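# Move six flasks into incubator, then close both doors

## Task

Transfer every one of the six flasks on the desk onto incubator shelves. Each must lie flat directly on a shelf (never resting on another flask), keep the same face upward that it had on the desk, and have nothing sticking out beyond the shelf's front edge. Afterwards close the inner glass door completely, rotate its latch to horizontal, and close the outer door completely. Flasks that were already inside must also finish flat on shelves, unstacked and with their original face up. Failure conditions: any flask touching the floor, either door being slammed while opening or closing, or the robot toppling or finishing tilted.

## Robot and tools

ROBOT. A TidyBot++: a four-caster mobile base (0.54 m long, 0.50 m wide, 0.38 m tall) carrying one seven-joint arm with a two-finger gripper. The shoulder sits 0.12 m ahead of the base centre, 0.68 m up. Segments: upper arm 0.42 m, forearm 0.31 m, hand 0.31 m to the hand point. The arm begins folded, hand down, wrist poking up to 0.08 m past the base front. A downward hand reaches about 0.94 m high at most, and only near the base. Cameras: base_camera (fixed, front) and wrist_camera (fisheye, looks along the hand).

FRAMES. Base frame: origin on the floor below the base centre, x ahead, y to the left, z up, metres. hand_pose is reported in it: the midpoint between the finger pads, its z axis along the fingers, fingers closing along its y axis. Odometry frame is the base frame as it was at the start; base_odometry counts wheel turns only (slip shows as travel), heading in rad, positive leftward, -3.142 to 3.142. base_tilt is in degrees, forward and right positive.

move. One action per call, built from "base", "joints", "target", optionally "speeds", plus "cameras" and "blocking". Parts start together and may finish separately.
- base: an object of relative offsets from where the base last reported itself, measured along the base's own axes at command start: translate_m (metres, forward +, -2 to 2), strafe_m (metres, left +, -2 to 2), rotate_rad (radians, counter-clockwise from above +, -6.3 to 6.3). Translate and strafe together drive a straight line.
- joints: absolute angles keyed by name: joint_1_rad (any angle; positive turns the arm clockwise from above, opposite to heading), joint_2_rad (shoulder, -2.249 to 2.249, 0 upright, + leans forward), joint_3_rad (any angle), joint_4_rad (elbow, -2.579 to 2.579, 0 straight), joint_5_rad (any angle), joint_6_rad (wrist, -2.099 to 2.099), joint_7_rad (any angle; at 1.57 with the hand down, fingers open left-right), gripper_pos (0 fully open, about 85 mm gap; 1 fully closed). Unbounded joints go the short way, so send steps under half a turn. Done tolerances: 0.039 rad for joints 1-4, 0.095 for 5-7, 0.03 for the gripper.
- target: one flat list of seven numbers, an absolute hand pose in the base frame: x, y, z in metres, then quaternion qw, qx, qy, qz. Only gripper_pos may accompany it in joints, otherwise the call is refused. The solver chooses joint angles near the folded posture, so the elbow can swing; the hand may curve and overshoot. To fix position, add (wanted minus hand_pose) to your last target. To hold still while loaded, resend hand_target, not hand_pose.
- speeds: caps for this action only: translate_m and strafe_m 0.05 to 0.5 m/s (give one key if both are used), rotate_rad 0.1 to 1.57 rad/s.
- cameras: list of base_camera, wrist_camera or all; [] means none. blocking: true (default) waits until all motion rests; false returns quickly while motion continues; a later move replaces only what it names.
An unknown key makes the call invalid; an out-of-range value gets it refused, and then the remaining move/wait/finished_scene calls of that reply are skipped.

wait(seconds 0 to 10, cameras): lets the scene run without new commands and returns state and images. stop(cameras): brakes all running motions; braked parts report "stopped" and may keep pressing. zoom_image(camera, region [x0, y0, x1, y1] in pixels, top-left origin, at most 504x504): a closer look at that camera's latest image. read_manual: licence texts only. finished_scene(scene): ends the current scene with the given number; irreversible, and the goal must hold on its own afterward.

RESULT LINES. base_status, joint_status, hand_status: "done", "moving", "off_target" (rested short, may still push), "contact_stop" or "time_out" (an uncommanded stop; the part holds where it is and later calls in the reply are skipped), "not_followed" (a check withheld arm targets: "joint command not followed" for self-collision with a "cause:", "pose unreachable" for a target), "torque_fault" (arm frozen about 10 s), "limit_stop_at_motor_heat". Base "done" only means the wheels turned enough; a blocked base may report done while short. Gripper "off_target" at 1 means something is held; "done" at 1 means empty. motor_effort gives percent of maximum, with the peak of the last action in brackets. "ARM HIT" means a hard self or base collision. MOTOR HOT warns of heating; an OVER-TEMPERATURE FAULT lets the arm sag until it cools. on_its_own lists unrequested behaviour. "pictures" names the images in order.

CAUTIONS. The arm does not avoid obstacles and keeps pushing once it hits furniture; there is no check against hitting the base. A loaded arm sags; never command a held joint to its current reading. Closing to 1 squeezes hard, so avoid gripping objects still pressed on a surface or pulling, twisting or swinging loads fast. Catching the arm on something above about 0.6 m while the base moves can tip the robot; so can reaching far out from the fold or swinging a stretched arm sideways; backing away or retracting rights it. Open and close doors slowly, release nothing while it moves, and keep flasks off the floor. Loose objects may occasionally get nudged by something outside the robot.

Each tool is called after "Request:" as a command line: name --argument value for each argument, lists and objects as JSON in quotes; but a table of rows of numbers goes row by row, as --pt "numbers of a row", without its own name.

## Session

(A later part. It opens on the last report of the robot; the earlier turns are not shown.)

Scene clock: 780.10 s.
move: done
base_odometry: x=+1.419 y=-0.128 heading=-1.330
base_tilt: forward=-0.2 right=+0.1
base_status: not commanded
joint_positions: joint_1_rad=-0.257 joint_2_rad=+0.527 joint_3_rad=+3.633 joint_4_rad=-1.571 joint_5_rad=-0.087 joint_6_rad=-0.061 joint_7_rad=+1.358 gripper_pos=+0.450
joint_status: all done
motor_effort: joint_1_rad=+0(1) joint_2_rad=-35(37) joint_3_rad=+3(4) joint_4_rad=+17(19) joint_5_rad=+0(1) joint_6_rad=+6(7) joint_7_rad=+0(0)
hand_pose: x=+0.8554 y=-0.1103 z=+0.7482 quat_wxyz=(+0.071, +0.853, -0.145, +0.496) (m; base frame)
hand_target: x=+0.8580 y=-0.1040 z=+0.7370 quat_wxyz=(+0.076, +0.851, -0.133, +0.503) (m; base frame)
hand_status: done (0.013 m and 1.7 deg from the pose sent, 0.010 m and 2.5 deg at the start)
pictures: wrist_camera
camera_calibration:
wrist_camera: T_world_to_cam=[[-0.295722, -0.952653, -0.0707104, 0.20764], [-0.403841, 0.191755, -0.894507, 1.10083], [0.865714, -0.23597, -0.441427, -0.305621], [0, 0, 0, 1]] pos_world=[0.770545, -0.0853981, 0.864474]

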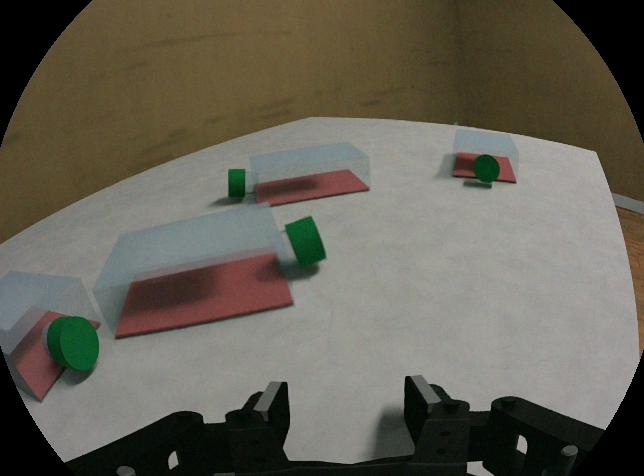

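Request:
move --target '[0.75, -0.06, 0.90, 0.0763, 0.8507, -0.1325, 0.5027]' --joints '{"gripper_pos": 0.4}' --cameras '[]'

Request:
move --joints '{"joint_1_rad": 0, "joint_2_rad": -0.3, "joint_3_rad": 3.14, "joint_4_rad": -2.0, "joint_5_rad": 0, "joint_6_rad": -0.45, "joint_7_rad": 1.57}' --cameras '[]'

Request:
move --base '{"translate_m": 0.427, "strafe_m": -0.588, "rotate_rad": 0.972}'

Scene clock: 806.47 s.
move: done
base_odometry: x=+1.419 y=-0.128 heading=-1.330
base_tilt: forward=-0.2 right=+0.2
base_status: not commanded
joint_positions: joint_1_rad=-0.257 joint_2_rad=+0.143 joint_3_rad=+3.400 joint_4_rad=-1.575 joint_5_rad=+0.573 joint_6_rad=-0.392 joint_7_rad=+0.864 gripper_pos=+0.400
joint_status: all done
motor_effort: joint_1_rad=+0(1) joint_2_rad=-28(41) joint_3_rad=+0(4) joint_4_rad=+22(22) joint_5_rad=+3(3) joint_6_rad=+6(8) joint_7_rad=+0(1)
hand_pose: x=+0.7618 y=-0.0538 z=+0.9160 quat_wxyz=(+0.060, +0.841, -0.116, +0.525) (m; base frame)
hand_target: x=+0.7500 y=-0.0600 z=+0.9000 quat_wxyz=(+0.076, +0.851, -0.133, +0.503) (m; base frame)
hand_status: done (0.021 m and 3.9 deg from the pose sent, 0.192 m and 1.7 deg at the start)
pictures: none
No camera images: "cameras" was empty.

Scene clock: 808.47 s.
move: done
base_odometry: x=+1.419 y=-0.128 heading=-1.330
base_tilt: forward=-0.3 right=+0.3
base_status: not commanded
joint_positions: joint_1_rad=-0.022 joint_2_rad=-0.291 joint_3_rad=+3.162 joint_4_rad=-1.971 joint_5_rad=+0.061 joint_6_rad=-0.392 joint_7_rad=+1.499 gripper_pos=+0.400
joint_status: all done
motor_effort: joint_1_rad=+0(2) joint_2_rad=-12(29) joint_3_rad=-1(2) joint_4_rad=+22(23) joint_5_rad=+0(3) joint_6_rad=+8(9) joint_7_rad=+0(1)
hand_pose: x=+0.5840 y=-0.0057 z=+0.9010 quat_wxyz=(+0.003, +0.860, -0.013, +0.510) (m; base frame)
hand_target: x=+0.5669 y=+0.0021 z=+0.8729 quat_wxyz=(+0.000, +0.880, +0.000, +0.476) (m; base frame)
hand_status: not commanded
pictures: none
No camera images: "cameras" was empty.

Scene clock: 811.30 s.
move: done
base_odometry: x=+0.950 y=-0.683 heading=-0.358
base_tilt: forward=-0.3 right=+0.2
base_status: done
joint_positions: joint_1_rad=-0.013 joint_2_rad=-0.295 joint_3_rad=+3.153 joint_4_rad=-1.972 joint_5_rad=+0.057 joint_6_rad=-0.392 joint_7_rad=+1.501 gripper_pos=+0.400
joint_status: not commanded
motor_effort: joint_1_rad=+0(2) joint_2_rad=-11(13) joint_3_rad=-1(3) joint_4_rad=+22(23) joint_5_rad=+0(1) joint_6_rad=+8(8) joint_7_rad=+0(1)
hand_pose: x=+0.5829 y=-0.0050 z=+0.9024 quat_wxyz=(+0.003, +0.859, -0.013, +0.511) (m; base frame)
hand_target: x=+0.5669 y=+0.0021 z=+0.8729 quat_wxyz=(+0.000, +0.880, +0.000, +0.476) (m; base frame)
hand_status: not commanded
pictures: base_camera, wrist_camera
camera_calibration:
wrist_camera: T_world_to_cam=[[-0.00131293, -0.998428, -0.0560332, 0.0531917], [-0.422835, 0.051332, -0.904752, 1.12813], [0.906206, 0.0225049, -0.422238, -0.0165408], [0, 0, 0, 1]] pos_world=[0.492074, -0.00442904, 1.01668]

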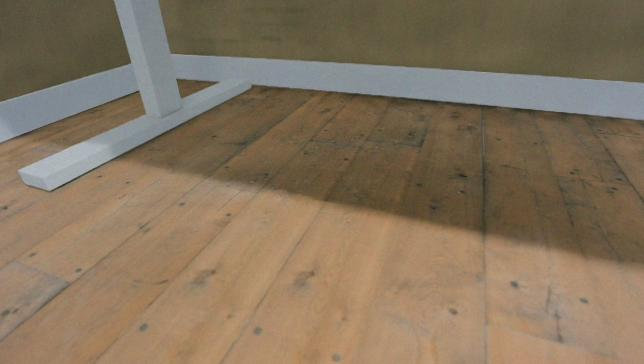

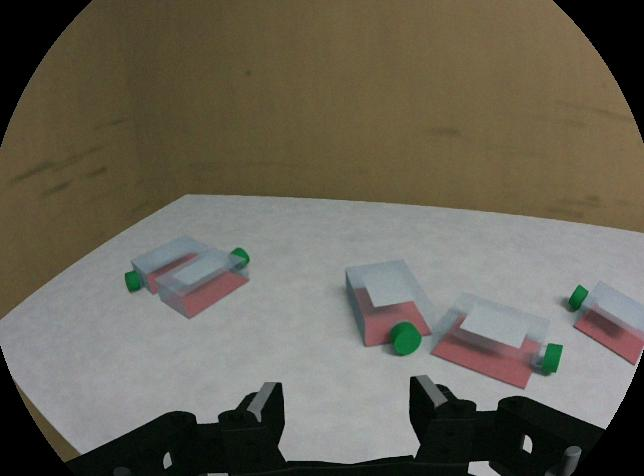

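Request:
move --base '{"translate_m": -0.029, "strafe_m": 0.108, "rotate_rad": -0.828}' --cameras '["wrist_camera"]'

Scene clock: 830.93 s.
move: done
base_odometry: x=+0.961 y=-0.572 heading=-1.185
base_tilt: forward=-0.3 right=+0.1
base_status: done
joint_positions: joint_1_rad=-0.009 joint_2_rad=-0.296 joint_3_rad=+3.146 joint_4_rad=-1.972 joint_5_rad=+0.055 joint_6_rad=-0.392 joint_7_rad=+1.502 gripper_pos=+0.400
joint_status: not commanded
motor_effort: joint_1_rad=+0(2) joint_2_rad=-12(14) joint_3_rad=+0(2) joint_4_rad=+21(23) joint_5_rad=+1(2) joint_6_rad=+8(8) joint_7_rad=+0(1)
hand_pose: x=+0.5826 y=-0.0034 z=+0.9026 quat_wxyz=(+0.003, +0.859, -0.012, +0.511) (m; base frame)
hand_target: x=+0.5669 y=+0.0021 z=+0.8729 quat_wxyz=(+0.000, +0.880, +0.000, +0.476) (m; base frame)
hand_status: not commanded
pictures: wrist_camera
camera_calibration:
wrist_camera: T_world_to_cam=[[0.000463017, -0.998438, -0.0558649, 0.0535537], [-0.422297, 0.0504439, -0.905053, 1.12812], [0.906458, 0.0240106, -0.421614, -0.0168825], [0, 0, 0, 1]] pos_world=[0.491678, -0.00303112, 1.01688]

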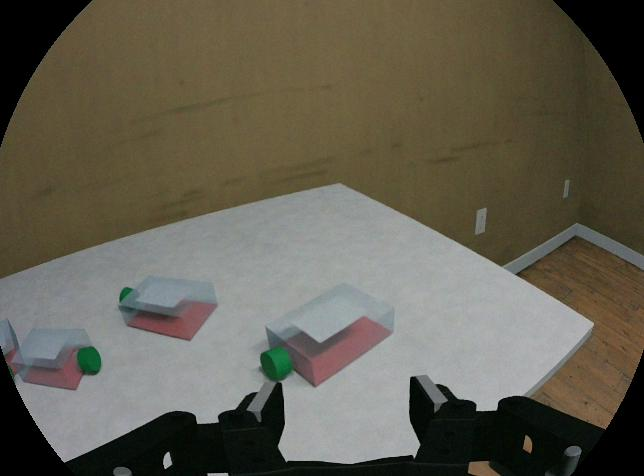

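Request:
move --target '[0.745, 0.10, 0.86, 0.1954, 0.7972, -0.3384, 0.4603]' --cameras '["wrist_camera"]'

Scene clock: 841.90 s.
move: done
base_odometry: x=+0.961 y=-0.572 heading=-1.185
base_tilt: forward=-0.4 right=+0.2
base_status: not commanded
joint_positions: joint_1_rad=+2.027 joint_2_rad=-1.071 joint_3_rad=+1.915 joint_4_rad=-1.120 joint_5_rad=-0.585 joint_6_rad=-1.106 joint_7_rad=+1.036 gripper_pos=+0.400
joint_status: not commanded
motor_effort: joint_1_rad=-1(2) joint_2_rad=+36(38) joint_3_rad=+15(17) joint_4_rad=+9(24) joint_5_rad=+4(5) joint_6_rad=+7(9) joint_7_rad=+0(1)
hand_pose: x=+0.7448 y=+0.0854 z=+0.8915 quat_wxyz=(+0.231, +0.787, -0.301, +0.487) (m; base frame)
hand_target: x=+0.7450 y=+0.1000 z=+0.8600 quat_wxyz=(+0.195, +0.797, -0.338, +0.460) (m; base frame)
hand_status: done (0.035 m and 6.7 deg from the pose sent, 0.197 m and 44.7 deg at the start)
pictures: wrist_camera
camera_calibration:
wrist_camera: T_world_to_cam=[[-0.680598, -0.732265, 0.023957, 0.554898], [-0.283488, 0.233053, -0.930226, 1.08549], [0.675589, -0.639902, -0.366204, 0.00848386], [0, 0, 0, 1]] pos_world=[0.679656, 0.158785, 0.999567]

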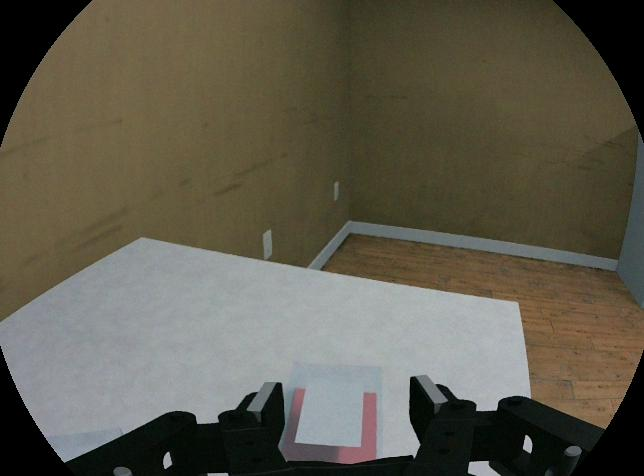

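Request:
move --base '{"translate_m": -0.25}' --cameras '[]'

Request:
move --joints '{"joint_1_rad": 0, "joint_2_rad": -0.3, "joint_3_rad": 3.14, "joint_4_rad": -2.0, "joint_5_rad": 0, "joint_6_rad": -0.45, "joint_7_rad": 1.57}' --cameras '[]'

Request:
move --base '{"translate_m": 0.3156, "strafe_m": 0.455, "rotate_rad": -0.507}'

Scene clock: 856.43 s.
move: done
base_odometry: x=+0.867 y=-0.340 heading=-1.185
base_tilt: forward=-0.4 right=+0.2
base_status: done
joint_positions: joint_1_rad=+2.032 joint_2_rad=-1.072 joint_3_rad=+1.914 joint_4_rad=-1.118 joint_5_rad=-0.589 joint_6_rad=-1.113 joint_7_rad=+1.035 gripper_pos=+0.400
joint_status: not commanded
motor_effort: joint_1_rad=+0(3) joint_2_rad=+37(38) joint_3_rad=+16(16) joint_4_rad=+9(9) joint_5_rad=+4(5) joint_6_rad=+7(8) joint_7_rad=+1(1)
hand_pose: x=+0.7448 y=+0.0842 z=+0.8888 quat_wxyz=(+0.230, +0.788, -0.304, +0.483) (m; base frame)
hand_target: x=+0.7450 y=+0.1000 z=+0.8600 quat_wxyz=(+0.195, +0.797, -0.338, +0.460) (m; base frame)
hand_status: not commanded
pictures: none
No camera images: "cameras" was empty.

Scene clock: 859.60 s.
move: done
base_odometry: x=+0.867 y=-0.340 heading=-1.185
base_tilt: forward=-0.3 right=+0.2
base_status: not commanded
joint_positions: joint_1_rad=+0.022 joint_2_rad=-0.313 joint_3_rad=+3.117 joint_4_rad=-1.972 joint_5_rad=-0.061 joint_6_rad=-0.522 joint_7_rad=+1.500 gripper_pos=+0.400
joint_status: all done
motor_effort: joint_1_rad=+0(3) joint_2_rad=-11(38) joint_3_rad=-1(17) joint_4_rad=+22(23) joint_5_rad=-1(5) joint_6_rad=+7(9) joint_7_rad=+0(1)
hand_pose: x=+0.5575 y=+0.0128 z=+0.8760 quat_wxyz=(-0.039, +0.886, -0.046, +0.461) (m; base frame)
hand_target: x=+0.5669 y=+0.0021 z=+0.8729 quat_wxyz=(+0.000, +0.880, +0.000, +0.476) (m; base frame)
hand_status: not commanded
pictures: none
No camera images: "cameras" was empty.

Scene clock: 862.23 s.
move: done
base_odometry: x=+1.407 y=-0.461 heading=-1.693
base_tilt: forward=-0.2 right=+0.2
base_status: done
joint_positions: joint_1_rad=+0.015 joint_2_rad=-0.312 joint_3_rad=+3.131 joint_4_rad=-1.972 joint_5_rad=-0.055 joint_6_rad=-0.520 joint_7_rad=+1.501 gripper_pos=+0.400
joint_status: not commanded
motor_effort: joint_1_rad=-1(2) joint_2_rad=-10(12) joint_3_rad=+0(3) joint_4_rad=+21(23) joint_5_rad=+1(1) joint_6_rad=+7(8) joint_7_rad=+0(1)
hand_pose: x=+0.5583 y=+0.0083 z=+0.8762 quat_wxyz=(-0.036, +0.885, -0.047, +0.461) (m; base frame)
hand_target: x=+0.5669 y=+0.0021 z=+0.8729 quat_wxyz=(+0.000, +0.880, +0.000, +0.476) (m; base frame)
hand_status: not commanded
pictures: base_camera, wrist_camera
camera_calibration:
wrist_camera: T_world_to_cam=[[-0.03135, -0.986964, -0.157858, 0.170813], [-0.517794, 0.151128, -0.842051, 1.09061], [0.854931, 0.0553396, -0.515781, 0.104697], [0, 0, 0, 1]] pos_world=[0.480556, -0.0020286, 0.999313]

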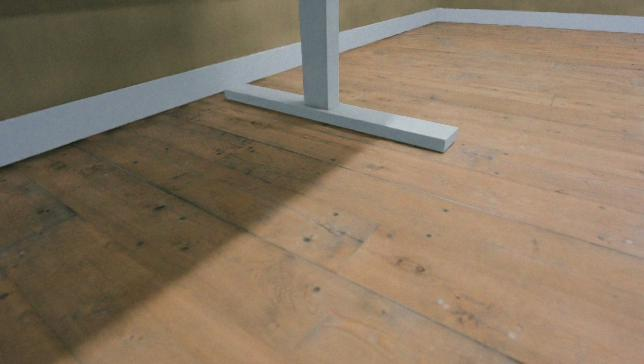

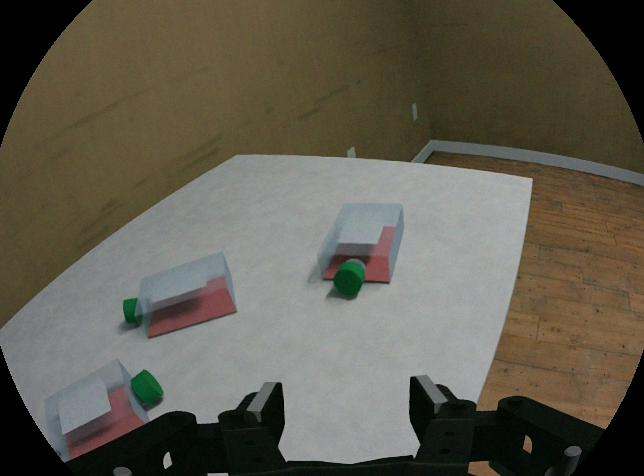

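Request:
move --target '[0.775, 0.012, 0.835, 0.0825, 0.8541, -0.1429, 0.4931]' --cameras '["wrist_camera"]'

Scene clock: 870.73 s.
move: done
base_odometry: x=+1.407 y=-0.461 heading=-1.693
base_tilt: forward=-0.2 right=+0.1
base_status: not commanded
joint_positions: joint_1_rad=-0.585 joint_2_rad=+0.277 joint_3_rad=+3.599 joint_4_rad=-1.638 joint_5_rad=+0.780 joint_6_rad=-0.518 joint_7_rad=+0.491 gripper_pos=+0.400
joint_status: not commanded
motor_effort: joint_1_rad=-1(1) joint_2_rad=-29(30) joint_3_rad=+2(3) joint_4_rad=+19(22) joint_5_rad=+4(4) joint_6_rad=+3(8) joint_7_rad=+0(1)
hand_pose: x=+0.7562 y=+0.0003 z=+0.8139 quat_wxyz=(+0.101, +0.870, -0.149, +0.459) (m; base frame)
hand_target: x=+0.7750 y=+0.0120 z=+0.8350 quat_wxyz=(+0.083, +0.854, -0.143, +0.493) (m; base frame)
hand_status: done (0.031 m and 4.8 deg from the pose sent, 0.221 m and 18.3 deg at the start)
pictures: wrist_camera
camera_calibration:
wrist_camera: T_world_to_cam=[[-0.334096, -0.942469, -0.0115215, 0.269093], [-0.475029, 0.178926, -0.861588, 1.12543], [0.814081, -0.28238, -0.507478, -0.0718863], [0, 0, 0, 1]] pos_world=[0.683035, 0.031944, 0.936275]

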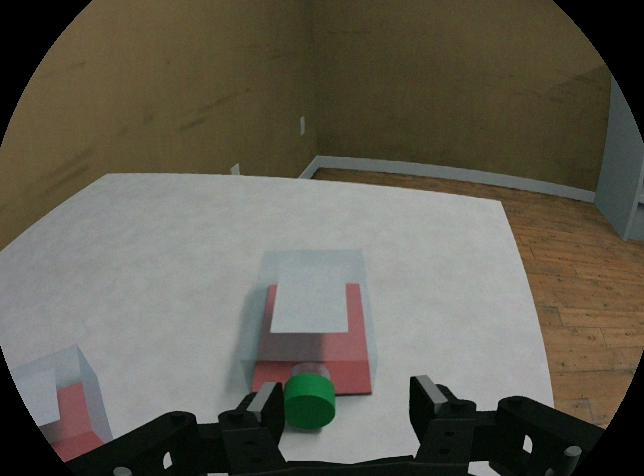

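Request:
move --target '[0.828, 0.008, 0.812, 0.0788, 0.848, -0.136, 0.506]' --cameras '["wrist_camera"]'

Scene clock: 877.83 s.
move: done
base_odometry: x=+1.407 y=-0.461 heading=-1.693
base_tilt: forward=-0.4 right=+0.2
base_status: not commanded
joint_positions: joint_1_rad=-0.754 joint_2_rad=+0.478 joint_3_rad=+4.008 joint_4_rad=-1.568 joint_5_rad=+0.207 joint_6_rad=-0.324 joint_7_rad=+0.903 gripper_pos=+0.400
joint_status: not commanded
motor_effort: joint_1_rad=-1(1) joint_2_rad=-31(32) joint_3_rad=+6(7) joint_4_rad=+20(21) joint_5_rad=+1(4) joint_6_rad=+6(6) joint_7_rad=+0(1)
hand_pose: x=+0.8094 y=-0.0113 z=+0.7917 quat_wxyz=(+0.091, +0.860, -0.163, +0.474) (m; base frame)
hand_target: x=+0.8280 y=+0.0080 z=+0.8120 quat_wxyz=(+0.079, +0.848, -0.136, +0.506) (m; base frame)
hand_status: done (0.034 m and 5.2 deg from the pose sent, 0.072 m and 6.6 deg at the start)
pictures: wrist_camera
camera_calibration:
wrist_camera: T_world_to_cam=[[-0.34771, -0.936404, -0.0473803, 0.315257], [-0.436714, 0.206466, -0.875587, 1.11406], [0.829686, -0.283759, -0.480731, -0.163548], [0, 0, 0, 1]] pos_world=[0.731836, 0.0187853, 0.91177]

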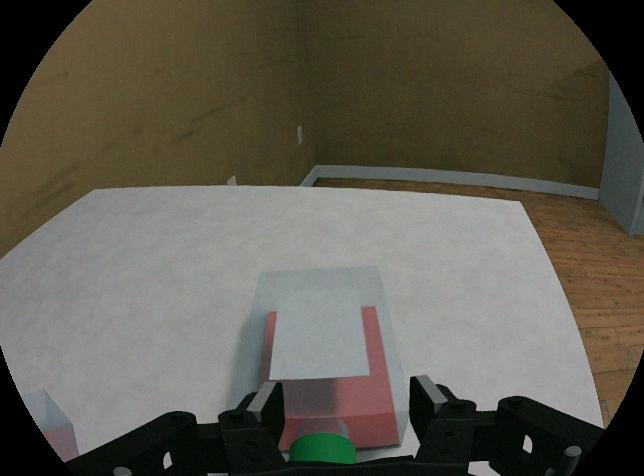

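Request:
move --target '[0.838, 0.015, 0.805, 0.0788, 0.848, -0.136, 0.506]' --joints '{"gripper_pos": 0.3}' --cameras '["wrist_camera"]'

Scene clock: 884.27 s.
move: done
base_odometry: x=+1.407 y=-0.461 heading=-1.693
base_tilt: forward=-0.4 right=+0.2
base_status: not commanded
joint_positions: joint_1_rad=-0.755 joint_2_rad=+0.513 joint_3_rad=+4.008 joint_4_rad=-1.539 joint_5_rad=+0.184 joint_6_rad=-0.320 joint_7_rad=+0.905 gripper_pos=+0.300
joint_status: all done
motor_effort: joint_1_rad=+0(1) joint_2_rad=-32(34) joint_3_rad=+7(8) joint_4_rad=+19(20) joint_5_rad=+2(3) joint_6_rad=+6(6) joint_7_rad=+0(1)
hand_pose: x=+0.8213 y=-0.0006 z=+0.7883 quat_wxyz=(+0.091, +0.859, -0.159, +0.478) (m; base frame)
hand_target: x=+0.8380 y=+0.0150 z=+0.8050 quat_wxyz=(+0.079, +0.848, -0.136, +0.506) (m; base frame)
hand_status: done (0.028 m and 4.6 deg from the pose sent, 0.041 m and 5.2 deg at the start)
pictures: wrist_camera
camera_calibration:
wrist_camera: T_world_to_cam=[[-0.340906, -0.939021, -0.0449734, 0.321723], [-0.431674, 0.198855, -0.879837, 1.11317], [0.835129, -0.280528, -0.473142, -0.182423], [0, 0, 0, 1]] pos_world=[0.74255, 0.0295699, 0.907564]

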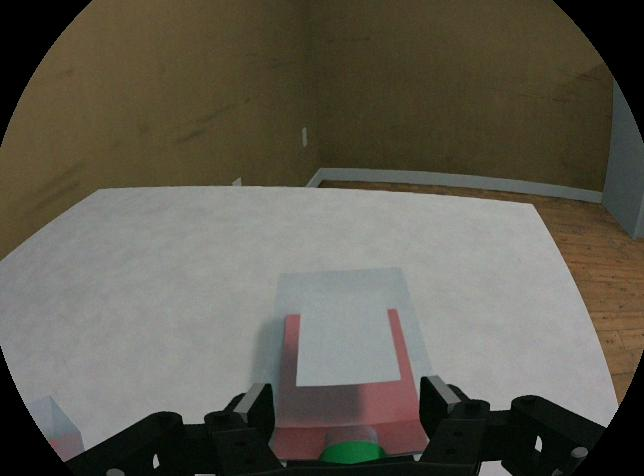

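Request:
move --target '[0.836, 0.013, 0.783, 0.0788, 0.848, -0.136, 0.506]' --cameras '["wrist_camera"]'

Scene clock: 891.93 s.
move: done
base_odometry: x=+1.407 y=-0.461 heading=-1.693
base_tilt: forward=-0.4 right=+0.2
base_status: not commanded
joint_positions: joint_1_rad=-0.770 joint_2_rad=+0.539 joint_3_rad=+4.050 joint_4_rad=-1.557 joint_5_rad=+0.063 joint_6_rad=-0.252 joint_7_rad=+0.993 gripper_pos=+0.300
joint_status: not commanded
motor_effort: joint_1_rad=-1(1) joint_2_rad=-32(33) joint_3_rad=+7(8) joint_4_rad=+18(20) joint_5_rad=+1(2) joint_6_rad=+6(7) joint_7_rad=+0(0)
hand_pose: x=+0.8297 y=+0.0020 z=+0.7856 quat_wxyz=(+0.081, +0.852, -0.156, +0.492) (m; base frame)
hand_target: x=+0.8360 y=+0.0130 z=+0.7830 quat_wxyz=(+0.079, +0.848, -0.136, +0.506) (m; base frame)
hand_status: done (0.013 m and 2.9 deg from the pose sent, 0.021 m and 4.6 deg at the start)
pictures: wrist_camera
camera_calibration:
wrist_camera: T_world_to_cam=[[-0.325096, -0.943455, -0.0648402, 0.329389], [-0.404942, 0.20084, -0.892012, 1.10128], [0.854596, -0.263733, -0.447337, -0.22649], [0, 0, 0, 1]] pos_world=[0.746594, 0.0298504, 0.902393]

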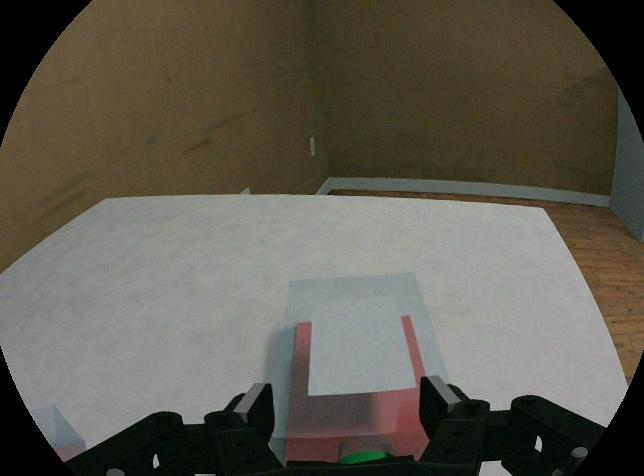

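Request:
move --target '[0.815, 0.010, 0.808, 0.0788, 0.848, -0.136, 0.506]' --cameras '[]'

Request:
move --target '[0.812, 0.009, 0.775, 0.0788, 0.848, -0.136, 0.506]' --cameras '["wrist_camera"]'

Scene clock: 896.43 s.
move: done
base_odometry: x=+1.407 y=-0.461 heading=-1.693
base_tilt: forward=-0.3 right=+0.2
base_status: not commanded
joint_positions: joint_1_rad=-0.822 joint_2_rad=+0.493 joint_3_rad=+4.072 joint_4_rad=-1.578 joint_5_rad=+0.084 joint_6_rad=-0.252 joint_7_rad=+0.993 gripper_pos=+0.300
joint_status: not commanded
motor_effort: joint_1_rad=+0(1) joint_2_rad=-31(34) joint_3_rad=+7(8) joint_4_rad=+19(20) joint_5_rad=+2(2) joint_6_rad=+7(7) joint_7_rad=+0(1)
hand_pose: x=+0.8190 y=+0.0170 z=+0.8038 quat_wxyz=(+0.069, +0.851, -0.146, +0.500) (m; base frame)
hand_target: x=+0.8150 y=+0.0100 z=+0.8080 quat_wxyz=(+0.079, +0.848, -0.136, +0.506) (m; base frame)
hand_status: done (0.009 m and 1.8 deg from the pose sent, 0.028 m and 2.9 deg at the start)
pictures: none
No camera images: "cameras" was empty.

Scene clock: 897.33 s.
move: done
base_odometry: x=+1.407 y=-0.461 heading=-1.693
base_tilt: forward=-0.3 right=+0.2
base_status: not commanded
joint_positions: joint_1_rad=-0.841 joint_2_rad=+0.526 joint_3_rad=+4.117 joint_4_rad=-1.656 joint_5_rad=-0.022 joint_6_rad=-0.196 joint_7_rad=+1.072 gripper_pos=+0.300
joint_status: not commanded
motor_effort: joint_1_rad=+0(1) joint_2_rad=-31(32) joint_3_rad=+8(9) joint_4_rad=+19(20) joint_5_rad=+1(1) joint_6_rad=+7(8) joint_7_rad=+0(1)
hand_pose: x=+0.8076 y=+0.0037 z=+0.7694 quat_wxyz=(+0.078, +0.856, -0.153, +0.488) (m; base frame)
hand_target: x=+0.8120 y=+0.0090 z=+0.7750 quat_wxyz=(+0.079, +0.848, -0.136, +0.506) (m; base frame)
hand_status: done (0.009 m and 3.0 deg from the pose sent, 0.031 m and 1.8 deg at the start)
pictures: wrist_camera
camera_calibration:
wrist_camera: T_world_to_cam=[[-0.317248, -0.946161, -0.0642906, 0.315994], [-0.416364, 0.199875, -0.886956, 1.08281], [0.852053, -0.254616, -0.457357, -0.20469], [0, 0, 0, 1]] pos_world=[0.7255, 0.0304372, 0.887107]

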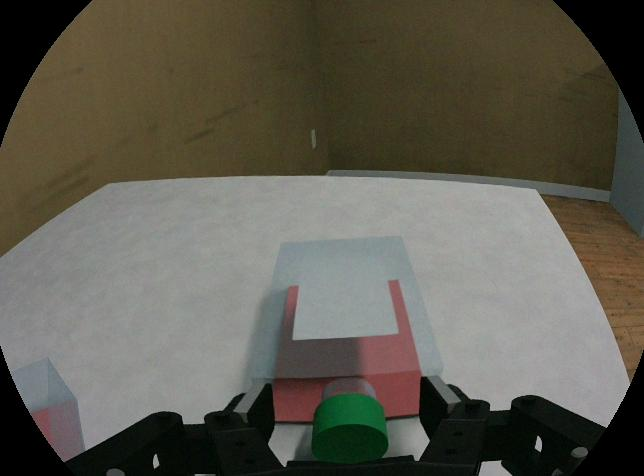

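Request:
move --target '[0.818, 0.0055, 0.755, 0.0788, 0.848, -0.136, 0.506]' --cameras '["wrist_camera"]'

Scene clock: 901.53 s.
move: done
base_odometry: x=+1.407 y=-0.461 heading=-1.693
base_tilt: forward=-0.2 right=+0.2
base_status: not commanded
joint_positions: joint_1_rad=-0.831 joint_2_rad=+0.556 joint_3_rad=+4.112 joint_4_rad=-1.669 joint_5_rad=-0.100 joint_6_rad=-0.146 joint_7_rad=+1.136 gripper_pos=+0.300
joint_status: not commanded
motor_effort: joint_1_rad=-1(1) joint_2_rad=-31(33) joint_3_rad=+8(9) joint_4_rad=+18(19) joint_5_rad=+0(1) joint_6_rad=+7(8) joint_7_rad=+0(1)
hand_pose: x=+0.8144 y=+0.0069 z=+0.7584 quat_wxyz=(+0.077, +0.854, -0.147, +0.494) (m; base frame)
hand_target: x=+0.8180 y=+0.0055 z=+0.7550 quat_wxyz=(+0.079, +0.848, -0.136, +0.506) (m; base frame)
hand_status: done (0.005 m and 2.0 deg from the pose sent, 0.018 m and 3.0 deg at the start)
pictures: wrist_camera
camera_calibration:
wrist_camera: T_world_to_cam=[[-0.305531, -0.95007, -0.0633826, 0.310339], [-0.407428, 0.190607, -0.893125, 1.07281], [0.860612, -0.247053, -0.445321, -0.230902], [0, 0, 0, 1]] pos_world=[0.730626, 0.0333142, 0.874993]

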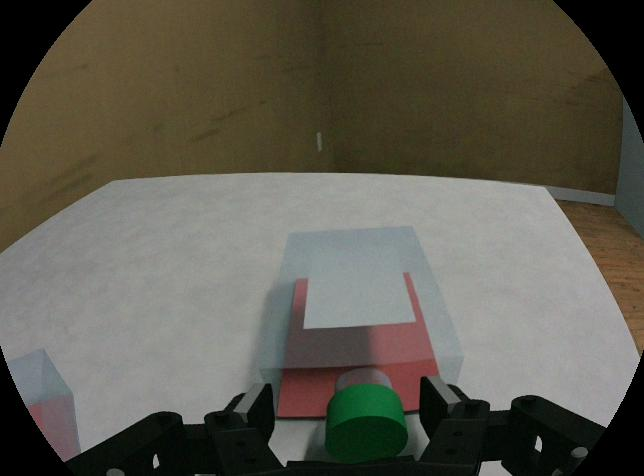

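Request:
move --target '[0.814, -0.0035, 0.747, 0.0788, 0.848, -0.136, 0.506]' --cameras '["wrist_camera"]'

Scene clock: 904.83 s.
move: done
base_odometry: x=+1.407 y=-0.461 heading=-1.693
base_tilt: forward=-0.3 right=+0.2
base_status: not commanded
joint_positions: joint_1_rad=-0.818 joint_2_rad=+0.556 joint_3_rad=+4.100 joint_4_rad=-1.704 joint_5_rad=-0.143 joint_6_rad=-0.109 joint_7_rad=+1.194 gripper_pos=+0.300
joint_status: not commanded
motor_effort: joint_1_rad=-1(1) joint_2_rad=-31(32) joint_3_rad=+8(9) joint_4_rad=+18(19) joint_5_rad=+1(1) joint_6_rad=+7(8) joint_7_rad=+0(1)
hand_pose: x=+0.8102 y=+0.0012 z=+0.7470 quat_wxyz=(+0.079, +0.855, -0.142, +0.492) (m; base frame)
hand_target: x=+0.8140 y=-0.0035 z=+0.7470 quat_wxyz=(+0.079, +0.848, -0.136, +0.506) (m; base frame)
hand_status: done (0.006 m and 1.9 deg from the pose sent, 0.015 m and 2.0 deg at the start)
pictures: wrist_camera
camera_calibration:
wrist_camera: T_world_to_cam=[[-0.299506, -0.952556, -0.0541618, 0.291085], [-0.414392, 0.181008, -0.891917, 1.06673], [0.859404, -0.24469, -0.448945, -0.230051], [0, 0, 0, 1]] pos_world=[0.726931, 0.0278976, 0.863915]

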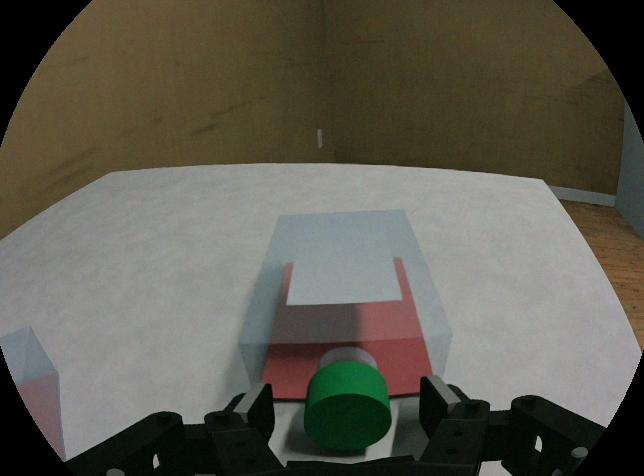

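Request:
move --joints '{"gripper_pos": 0.42}' --cameras '["wrist_camera"]'

Request:
move --joints '{"gripper_pos": 0.5}' --cameras '["wrist_camera"]'

Scene clock: 908.70 s.
move: done
base_odometry: x=+1.407 y=-0.461 heading=-1.693
base_tilt: forward=-0.3 right=+0.2
base_status: not commanded
joint_positions: joint_1_rad=-0.818 joint_2_rad=+0.556 joint_3_rad=+4.100 joint_4_rad=-1.704 joint_5_rad=-0.143 joint_6_rad=-0.109 joint_7_rad=+1.194 gripper_pos=+0.420
joint_status: all done
motor_effort: joint_1_rad=+0(1) joint_2_rad=-31(31) joint_3_rad=+8(8) joint_4_rad=+18(18) joint_5_rad=+1(1) joint_6_rad=+7(7) joint_7_rad=+0(0)
hand_pose: x=+0.8102 y=+0.0012 z=+0.7470 quat_wxyz=(+0.079, +0.855, -0.142, +0.492) (m; base frame)
hand_target: x=+0.8140 y=-0.0035 z=+0.7470 quat_wxyz=(+0.079, +0.848, -0.136, +0.506) (m; base frame)
hand_status: not commanded
pictures: wrist_camera
camera_calibration:
wrist_camera: T_world_to_cam=[[-0.299506, -0.952556, -0.0541618, 0.291085], [-0.414392, 0.181008, -0.891917, 1.06673], [0.859404, -0.24469, -0.448945, -0.230051], [0, 0, 0, 1]] pos_world=[0.726931, 0.0278976, 0.863915]

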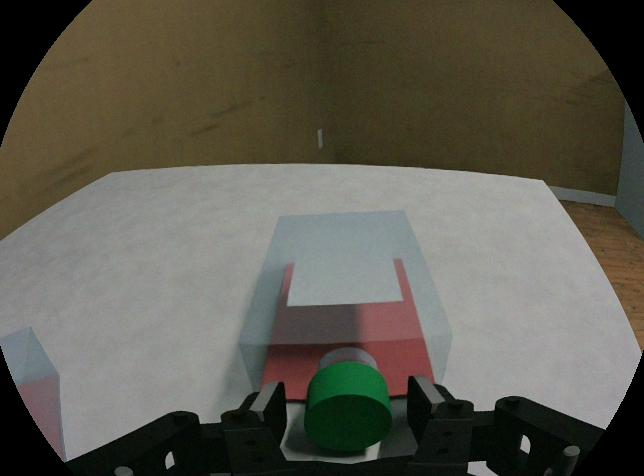

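Scene clock: 909.20 s.
move: done
base_odometry: x=+1.407 y=-0.461 heading=-1.693
base_tilt: forward=-0.3 right=+0.2
base_status: not commanded
joint_positions: joint_1_rad=-0.818 joint_2_rad=+0.556 joint_3_rad=+4.100 joint_4_rad=-1.704 joint_5_rad=-0.143 joint_6_rad=-0.108 joint_7_rad=+1.194 gripper_pos=+0.500
joint_status: all done
motor_effort: joint_1_rad=-1(1) joint_2_rad=-31(31) joint_3_rad=+8(8) joint_4_rad=+17(18) joint_5_rad=+1(1) joint_6_rad=+7(8) joint_7_rad=+0(1)
hand_pose: x=+0.8102 y=+0.0012 z=+0.7471 quat_wxyz=(+0.079, +0.855, -0.142, +0.492) (m; base frame)
hand_target: x=+0.8140 y=-0.0035 z=+0.7470 quat_wxyz=(+0.079, +0.848, -0.136, +0.506) (m; base frame)
hand_status: not commanded
pictures: wrist_camera
camera_calibration:
wrist_camera: T_world_to_cam=[[-0.299384, -0.952588, -0.05428, 0.291105], [-0.414168, 0.180996, -0.892023, 1.06674], [0.859555, -0.244576, -0.448718, -0.230315], [0, 0, 0, 1]] pos_world=[0.726932, 0.0278975, 0.864015]

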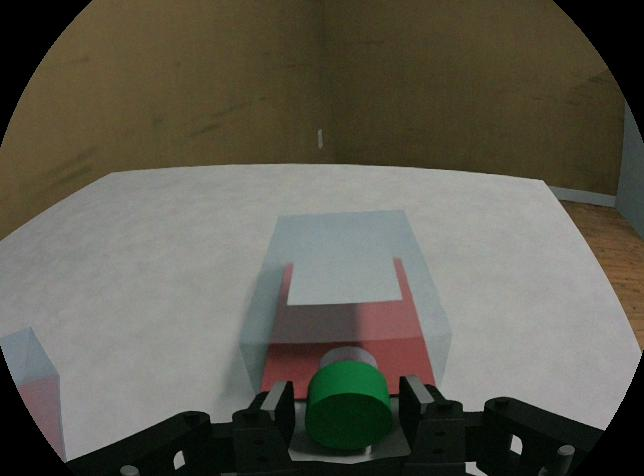

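Request:
move --joints '{"gripper_pos": 0.57}' --cameras '["wrist_camera"]'

Request:
move --joints '{"gripper_pos": 0.66}' --cameras '["wrist_camera"]'

Scene clock: 913.30 s.
move: done
base_odometry: x=+1.407 y=-0.461 heading=-1.693
base_tilt: forward=-0.3 right=+0.2
base_status: not commanded
joint_positions: joint_1_rad=-0.818 joint_2_rad=+0.556 joint_3_rad=+4.100 joint_4_rad=-1.704 joint_5_rad=-0.143 joint_6_rad=-0.107 joint_7_rad=+1.194 gripper_pos=+0.570
joint_status: all done
motor_effort: joint_1_rad=-1(1) joint_2_rad=-31(31) joint_3_rad=+7(8) joint_4_rad=+17(18) joint_5_rad=+1(1) joint_6_rad=+7(7) joint_7_rad=+0(1)
hand_pose: x=+0.8105 y=+0.0013 z=+0.7474 quat_wxyz=(+0.079, +0.855, -0.142, +0.493) (m; base frame)
hand_target: x=+0.8140 y=-0.0035 z=+0.7470 quat_wxyz=(+0.079, +0.848, -0.136, +0.506) (m; base frame)
hand_status: not commanded
pictures: wrist_camera
camera_calibration:
wrist_camera: T_world_to_cam=[[-0.298851, -0.952742, -0.0545028, 0.29105], [-0.412947, 0.180597, -0.89267, 1.06663], [0.860327, -0.244268, -0.447404, -0.231996], [0, 0, 0, 1]] pos_world=[0.727033, 0.0279965, 0.864213]

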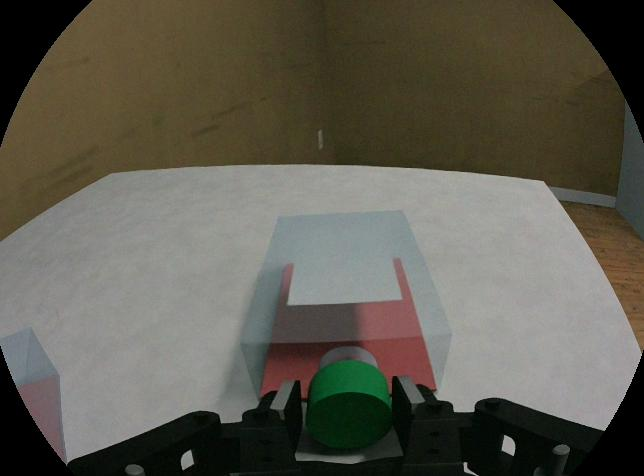

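Scene clock: 913.80 s.
move: done
base_odometry: x=+1.407 y=-0.461 heading=-1.693
base_tilt: forward=-0.3 right=+0.2
base_status: not commanded
joint_positions: joint_1_rad=-0.818 joint_2_rad=+0.556 joint_3_rad=+4.100 joint_4_rad=-1.704 joint_5_rad=-0.143 joint_6_rad=-0.105 joint_7_rad=+1.194 gripper_pos=+0.656
joint_status: all done
motor_effort: joint_1_rad=+0(1) joint_2_rad=-30(30) joint_3_rad=+7(8) joint_4_rad=+17(17) joint_5_rad=+1(1) joint_6_rad=+6(7) joint_7_rad=+0(0)
hand_pose: x=+0.8108 y=+0.0014 z=+0.7478 quat_wxyz=(+0.078, +0.855, -0.142, +0.493) (m; base frame)
hand_target: x=+0.8140 y=-0.0035 z=+0.7470 quat_wxyz=(+0.079, +0.848, -0.136, +0.506) (m; base frame)
hand_status: not commanded
pictures: wrist_camera
camera_calibration:
wrist_camera: T_world_to_cam=[[-0.29833, -0.952895, -0.0546836, 0.290877], [-0.411771, 0.180179, -0.893297, 1.06663], [0.861072, -0.24398, -0.446127, -0.233603], [0, 0, 0, 1]] pos_world=[0.727135, 0.0279956, 0.864511]

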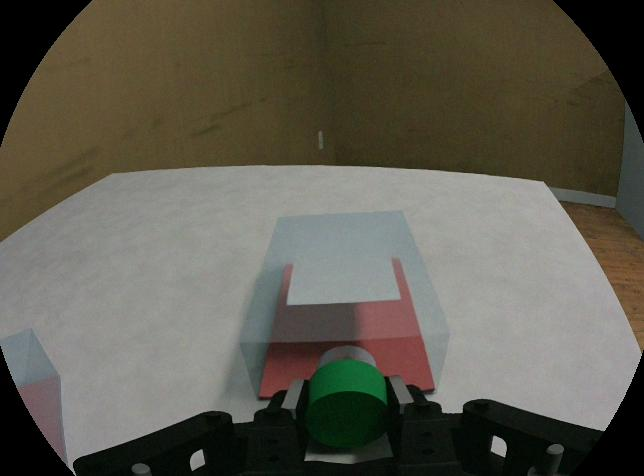

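Request:
move --joints '{"gripper_pos": 0.72}' --cameras '["wrist_camera"]'

Request:
move --joints '{"gripper_pos": 0.85}' --cameras '["wrist_camera"]'

Scene clock: 917.80 s.
move: off_target
base_odometry: x=+1.407 y=-0.461 heading=-1.693
base_tilt: forward=-0.3 right=+0.2
base_status: not commanded
joint_positions: joint_1_rad=-0.818 joint_2_rad=+0.556 joint_3_rad=+4.100 joint_4_rad=-1.704 joint_5_rad=-0.143 joint_6_rad=-0.104 joint_7_rad=+1.194 gripper_pos=+0.680
joint_status: gripper_pos off_target (ended at +0.680, target +0.720)
motor_effort: joint_1_rad=+0(1) joint_2_rad=-30(30) joint_3_rad=+8(8) joint_4_rad=+17(18) joint_5_rad=+0(1) joint_6_rad=+7(7) joint_7_rad=+0(0)
hand_pose: x=+0.8109 y=+0.0014 z=+0.7480 quat_wxyz=(+0.078, +0.854, -0.142, +0.494) (m; base frame)
hand_target: x=+0.8140 y=-0.0035 z=+0.7470 quat_wxyz=(+0.079, +0.848, -0.136, +0.506) (m; base frame)
hand_status: not commanded
pictures: wrist_camera
camera_calibration:
wrist_camera: T_world_to_cam=[[-0.298064, -0.952966, -0.0548986, 0.290972], [-0.411177, 0.180084, -0.89359, 1.06653], [0.861447, -0.243774, -0.445515, -0.234344], [0, 0, 0, 1]] pos_world=[0.727136, 0.0280952, 0.86461]

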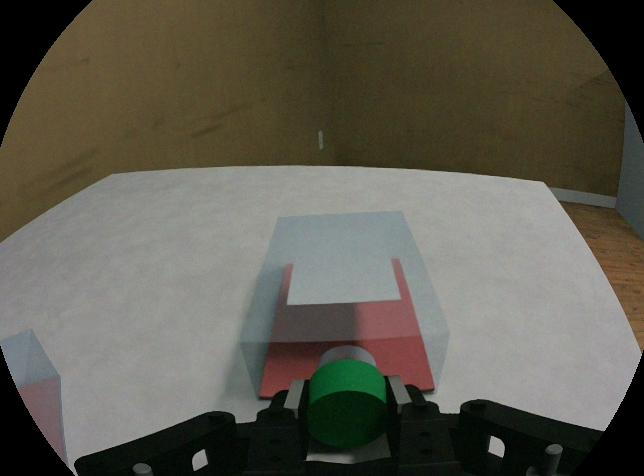

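Scene clock: 918.37 s.
move: off_target
base_odometry: x=+1.407 y=-0.461 heading=-1.693
base_tilt: forward=-0.3 right=+0.3
base_status: not commanded
joint_positions: joint_1_rad=-0.818 joint_2_rad=+0.556 joint_3_rad=+4.100 joint_4_rad=-1.704 joint_5_rad=-0.143 joint_6_rad=-0.104 joint_7_rad=+1.194 gripper_pos=+0.680
joint_status: gripper_pos off_target (ended at +0.680, target +0.850)
motor_effort: joint_1_rad=+0(1) joint_2_rad=-30(30) joint_3_rad=+8(8) joint_4_rad=+17(18) joint_5_rad=+0(1) joint_6_rad=+7(7) joint_7_rad=+1(1)
hand_pose: x=+0.8109 y=+0.0014 z=+0.7480 quat_wxyz=(+0.078, +0.854, -0.142, +0.494) (m; base frame)
hand_target: x=+0.8140 y=-0.0035 z=+0.7470 quat_wxyz=(+0.079, +0.848, -0.136, +0.506) (m; base frame)
hand_status: not commanded
pictures: wrist_camera
camera_calibration:
wrist_camera: T_world_to_cam=[[-0.298064, -0.952966, -0.0548986, 0.290972], [-0.411177, 0.180084, -0.89359, 1.06653], [0.861447, -0.243774, -0.445515, -0.234344], [0, 0, 0, 1]] pos_world=[0.727136, 0.0280952, 0.86461]

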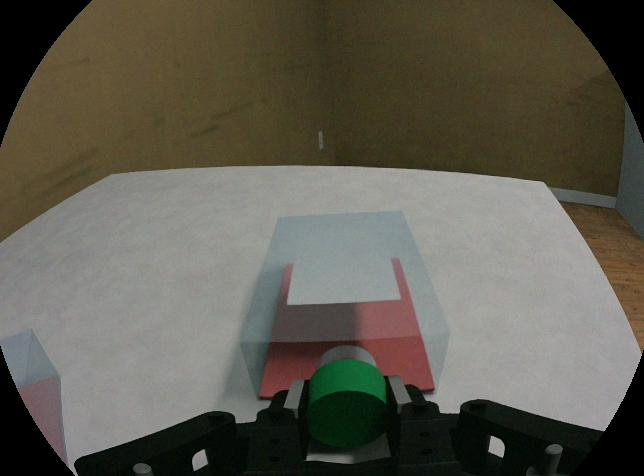

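Request:
move --target '[0.814, 0.0, 0.80, 0.0788, 0.848, -0.136, 0.506]' --cameras '["wrist_camera"]'

Scene clock: 921.37 s.
move: done
base_odometry: x=+1.407 y=-0.461 heading=-1.693
base_tilt: forward=-0.3 right=+0.2
base_status: not commanded
joint_positions: joint_1_rad=-0.818 joint_2_rad=+0.497 joint_3_rad=+4.100 joint_4_rad=-1.641 joint_5_rad=+0.000 joint_6_rad=-0.150 joint_7_rad=+1.113 gripper_pos=+0.680
joint_status: not commanded
motor_effort: joint_1_rad=+0(1) joint_2_rad=-31(34) joint_3_rad=+7(9) joint_4_rad=+20(21) joint_5_rad=+1(2) joint_6_rad=+8(9) joint_7_rad=+0(1)
hand_pose: x=+0.8182 y=+0.0016 z=+0.7983 quat_wxyz=(+0.076, +0.844, -0.129, +0.514) (m; base frame)
hand_target: x=+0.8140 y=+0.0000 z=+0.8000 quat_wxyz=(+0.079, +0.848, -0.136, +0.506) (m; base frame)
hand_status: done (0.005 m and 1.3 deg from the pose sent, 0.052 m and 1.7 deg at the start)
pictures: wrist_camera
camera_calibration:
wrist_camera: T_world_to_cam=[[-0.27267, -0.96074, -0.0512873, 0.272398], [-0.376104, 0.155505, -0.913435, 1.10162], [0.885549, -0.229777, -0.40374, -0.271364], [0, 0, 0, 1]] pos_world=[0.728904, 0.0280439, 0.910665]

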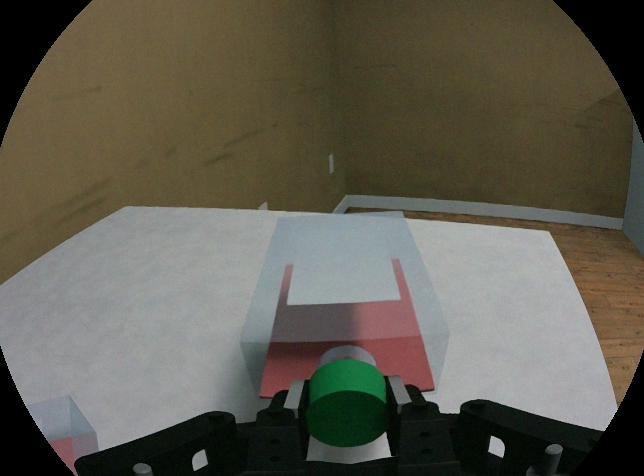

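Request:
move --target '[0.76, 0.0, 0.93, 0.0788, 0.848, -0.136, 0.506]' --cameras '[]'

Request:
move --base '{"translate_m": -0.2115, "strafe_m": -0.453}' --speeds '{"translate_m": 0.35}' --cameras '[]'

Request:
move --target '[0.66, 0.0, 0.93, 0, 0.866, 0, 0.5]' --cameras '["wrist_camera"]'

Scene clock: 940.43 s.
move: done
base_odometry: x=+1.407 y=-0.461 heading=-1.693
base_tilt: forward=-0.3 right=+0.2
base_status: not commanded
joint_positions: joint_1_rad=-0.385 joint_2_rad=+0.194 joint_3_rad=+3.348 joint_4_rad=-1.470 joint_5_rad=+0.674 joint_6_rad=-0.574 joint_7_rad=+0.729 gripper_pos=+0.680
joint_status: not commanded
motor_effort: joint_1_rad=+0(1) joint_2_rad=-30(34) joint_3_rad=+1(8) joint_4_rad=+22(23) joint_5_rad=+4(4) joint_6_rad=+6(8) joint_7_rad=+0(1)
hand_pose: x=+0.7690 y=+0.0234 z=+0.9156 quat_wxyz=(+0.060, +0.855, -0.103, +0.505) (m; base frame)
hand_target: x=+0.7600 y=+0.0000 z=+0.9300 quat_wxyz=(+0.079, +0.848, -0.136, +0.506) (m; base frame)
hand_status: done (0.029 m and 4.4 deg from the pose sent, 0.144 m and 1.3 deg at the start)
pictures: none
No camera images: "cameras" was empty.

Scene clock: 942.90 s.
move: done
base_odometry: x=+0.983 y=-0.196 heading=-1.693
base_tilt: forward=-0.3 right=+0.1
base_status: done
joint_positions: joint_1_rad=-0.373 joint_2_rad=+0.188 joint_3_rad=+3.338 joint_4_rad=-1.468 joint_5_rad=+0.678 joint_6_rad=-0.580 joint_7_rad=+0.728 gripper_pos=+0.680
joint_status: not commanded
motor_effort: joint_1_rad=+0(2) joint_2_rad=-30(33) joint_3_rad=+1(2) joint_4_rad=+22(23) joint_5_rad=+3(4) joint_6_rad=+6(7) joint_7_rad=+0(1)
hand_pose: x=+0.7672 y=+0.0192 z=+0.9190 quat_wxyz=(+0.062, +0.854, -0.106, +0.506) (m; base frame)
hand_target: x=+0.7600 y=+0.0000 z=+0.9300 quat_wxyz=(+0.079, +0.848, -0.136, +0.506) (m; base frame)
hand_status: not commanded
pictures: none
No camera images: "cameras" was empty.

Scene clock: 944.80 s.
move: done
base_odometry: x=+0.983 y=-0.196 heading=-1.693
base_tilt: forward=-0.3 right=+0.3
base_status: not commanded
joint_positions: joint_1_rad=-0.035 joint_2_rad=-0.090 joint_3_rad=+3.181 joint_4_rad=-1.693 joint_5_rad=+0.059 joint_6_rad=-0.551 joint_7_rad=+1.505 gripper_pos=+0.680
joint_status: not commanded
motor_effort: joint_1_rad=+0(2) joint_2_rad=-20(32) joint_3_rad=-1(2) joint_4_rad=+22(24) joint_5_rad=+0(4) joint_6_rad=+8(8) joint_7_rad=+0(1)
hand_pose: x=+0.6556 y=-0.0110 z=+0.9192 quat_wxyz=(+0.009, +0.880, -0.017, +0.474) (m; base frame)
hand_target: x=+0.6600 y=+0.0000 z=+0.9300 quat_wxyz=(+0.000, +0.866, +0.000, +0.500) (m; base frame)
hand_status: done (0.016 m and 4.0 deg from the pose sent, 0.109 m and 14.2 deg at the start)
pictures: wrist_camera
camera_calibration:
wrist_camera: T_world_to_cam=[[-0.0187985, -0.998584, -0.0497746, 0.0539068], [-0.497655, 0.0525236, -0.865784, 1.18765], [0.867172, 0.00849509, -0.497937, 0.0197909], [0, 0, 0, 1]] pos_world=[0.574892, -0.00871749, 1.04079]

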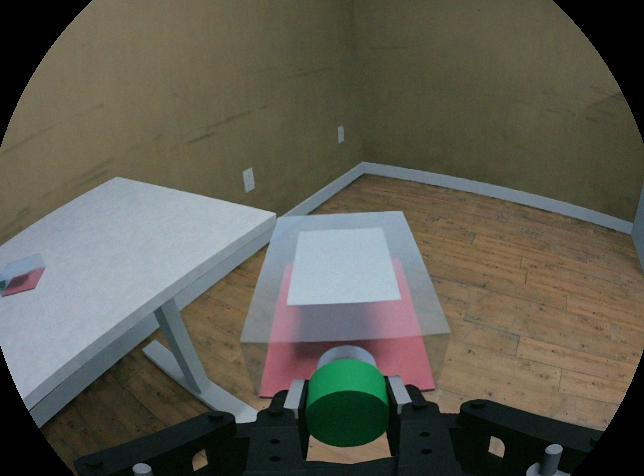

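Request:
move --base '{"translate_m": 0.346, "strafe_m": -1.342, "rotate_rad": -0.437}' --speeds '{"strafe_m": 0.35}'

Scene clock: 954.33 s.
move: done
base_odometry: x=-0.391 y=-0.376 heading=-2.130
base_tilt: forward=-0.4 right=+0.2
base_status: done
joint_positions: joint_1_rad=-0.018 joint_2_rad=-0.091 joint_3_rad=+3.162 joint_4_rad=-1.695 joint_5_rad=+0.049 joint_6_rad=-0.549 joint_7_rad=+1.508 gripper_pos=+0.680
joint_status: not commanded
motor_effort: joint_1_rad=+0(3) joint_2_rad=-20(23) joint_3_rad=+0(4) joint_4_rad=+22(24) joint_5_rad=+1(2) joint_6_rad=+8(9) joint_7_rad=+0(1)
hand_pose: x=+0.6553 y=-0.0085 z=+0.9195 quat_wxyz=(+0.006, +0.880, -0.017, +0.475) (m; base frame)
hand_target: x=+0.6600 y=+0.0000 z=+0.9300 quat_wxyz=(+0.000, +0.866, +0.000, +0.500) (m; base frame)
hand_status: not commanded
pictures: base_camera, wrist_camera
camera_calibration:
wrist_camera: T_world_to_cam=[[-0.0166958, -0.9983, -0.0558494, 0.0606221], [-0.496412, 0.0567629, -0.866229, 1.18721], [0.867927, 0.013262, -0.496515, 0.0185066], [0, 0, 0, 1]] pos_world=[0.574297, -0.00711618, 1.04097]

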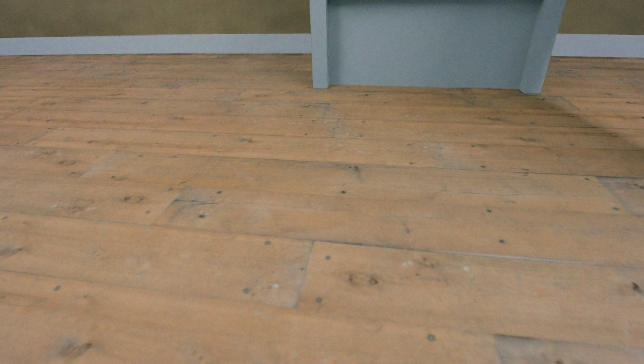

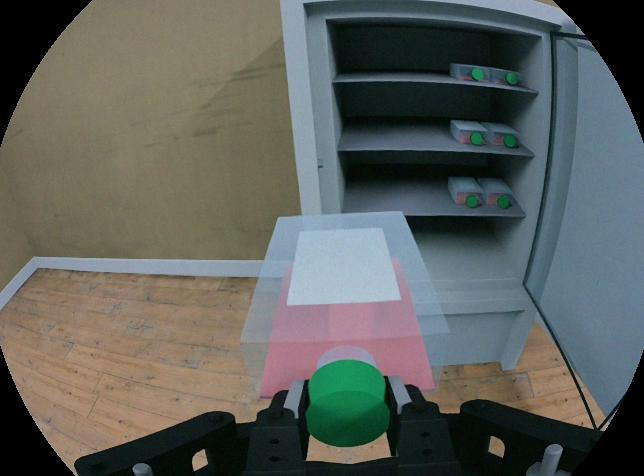

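Request:
move --base '{"rotate_rad": -0.08}'

Scene clock: 978.53 s.
move: done
base_odometry: x=-0.391 y=-0.376 heading=-2.210
base_tilt: forward=-0.3 right=+0.2
base_status: done
joint_positions: joint_1_rad=-0.012 joint_2_rad=-0.091 joint_3_rad=+3.164 joint_4_rad=-1.695 joint_5_rad=+0.049 joint_6_rad=-0.549 joint_7_rad=+1.508 gripper_pos=+0.680
joint_status: not commanded
motor_effort: joint_1_rad=+0(3) joint_2_rad=-20(21) joint_3_rad=-1(3) joint_4_rad=+22(23) joint_5_rad=+0(1) joint_6_rad=+8(8) joint_7_rad=+0(1)
hand_pose: x=+0.6552 y=-0.0126 z=+0.9194 quat_wxyz=(+0.008, +0.880, -0.021, +0.475) (m; base frame)
hand_target: x=+0.6600 y=+0.0000 z=+0.9300 quat_wxyz=(+0.000, +0.866, +0.000, +0.500) (m; base frame)
hand_status: not commanded
pictures: base_camera, wrist_camera
camera_calibration:
wrist_camera: T_world_to_cam=[[-0.0241965, -0.998125, -0.0562285, 0.061833], [-0.496009, 0.06082, -0.866184, 1.18703], [0.86798, 0.00693125, -0.496551, 0.0185415], [0, 0, 0, 1]] pos_world=[0.574183, -0.0106069, 1.04087]

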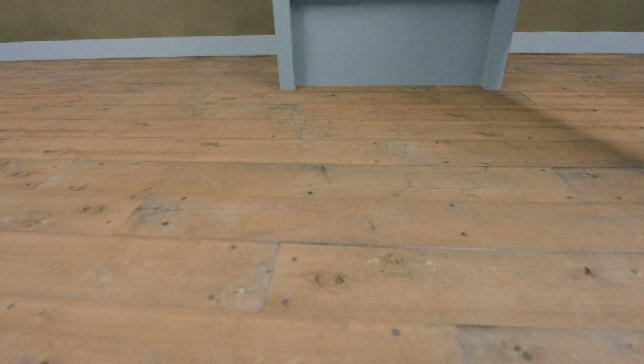

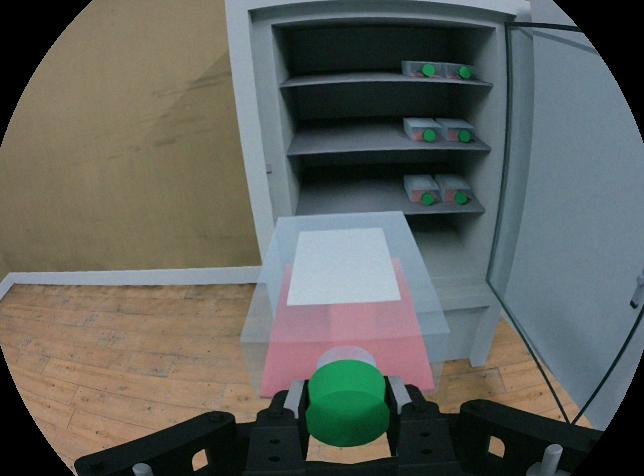

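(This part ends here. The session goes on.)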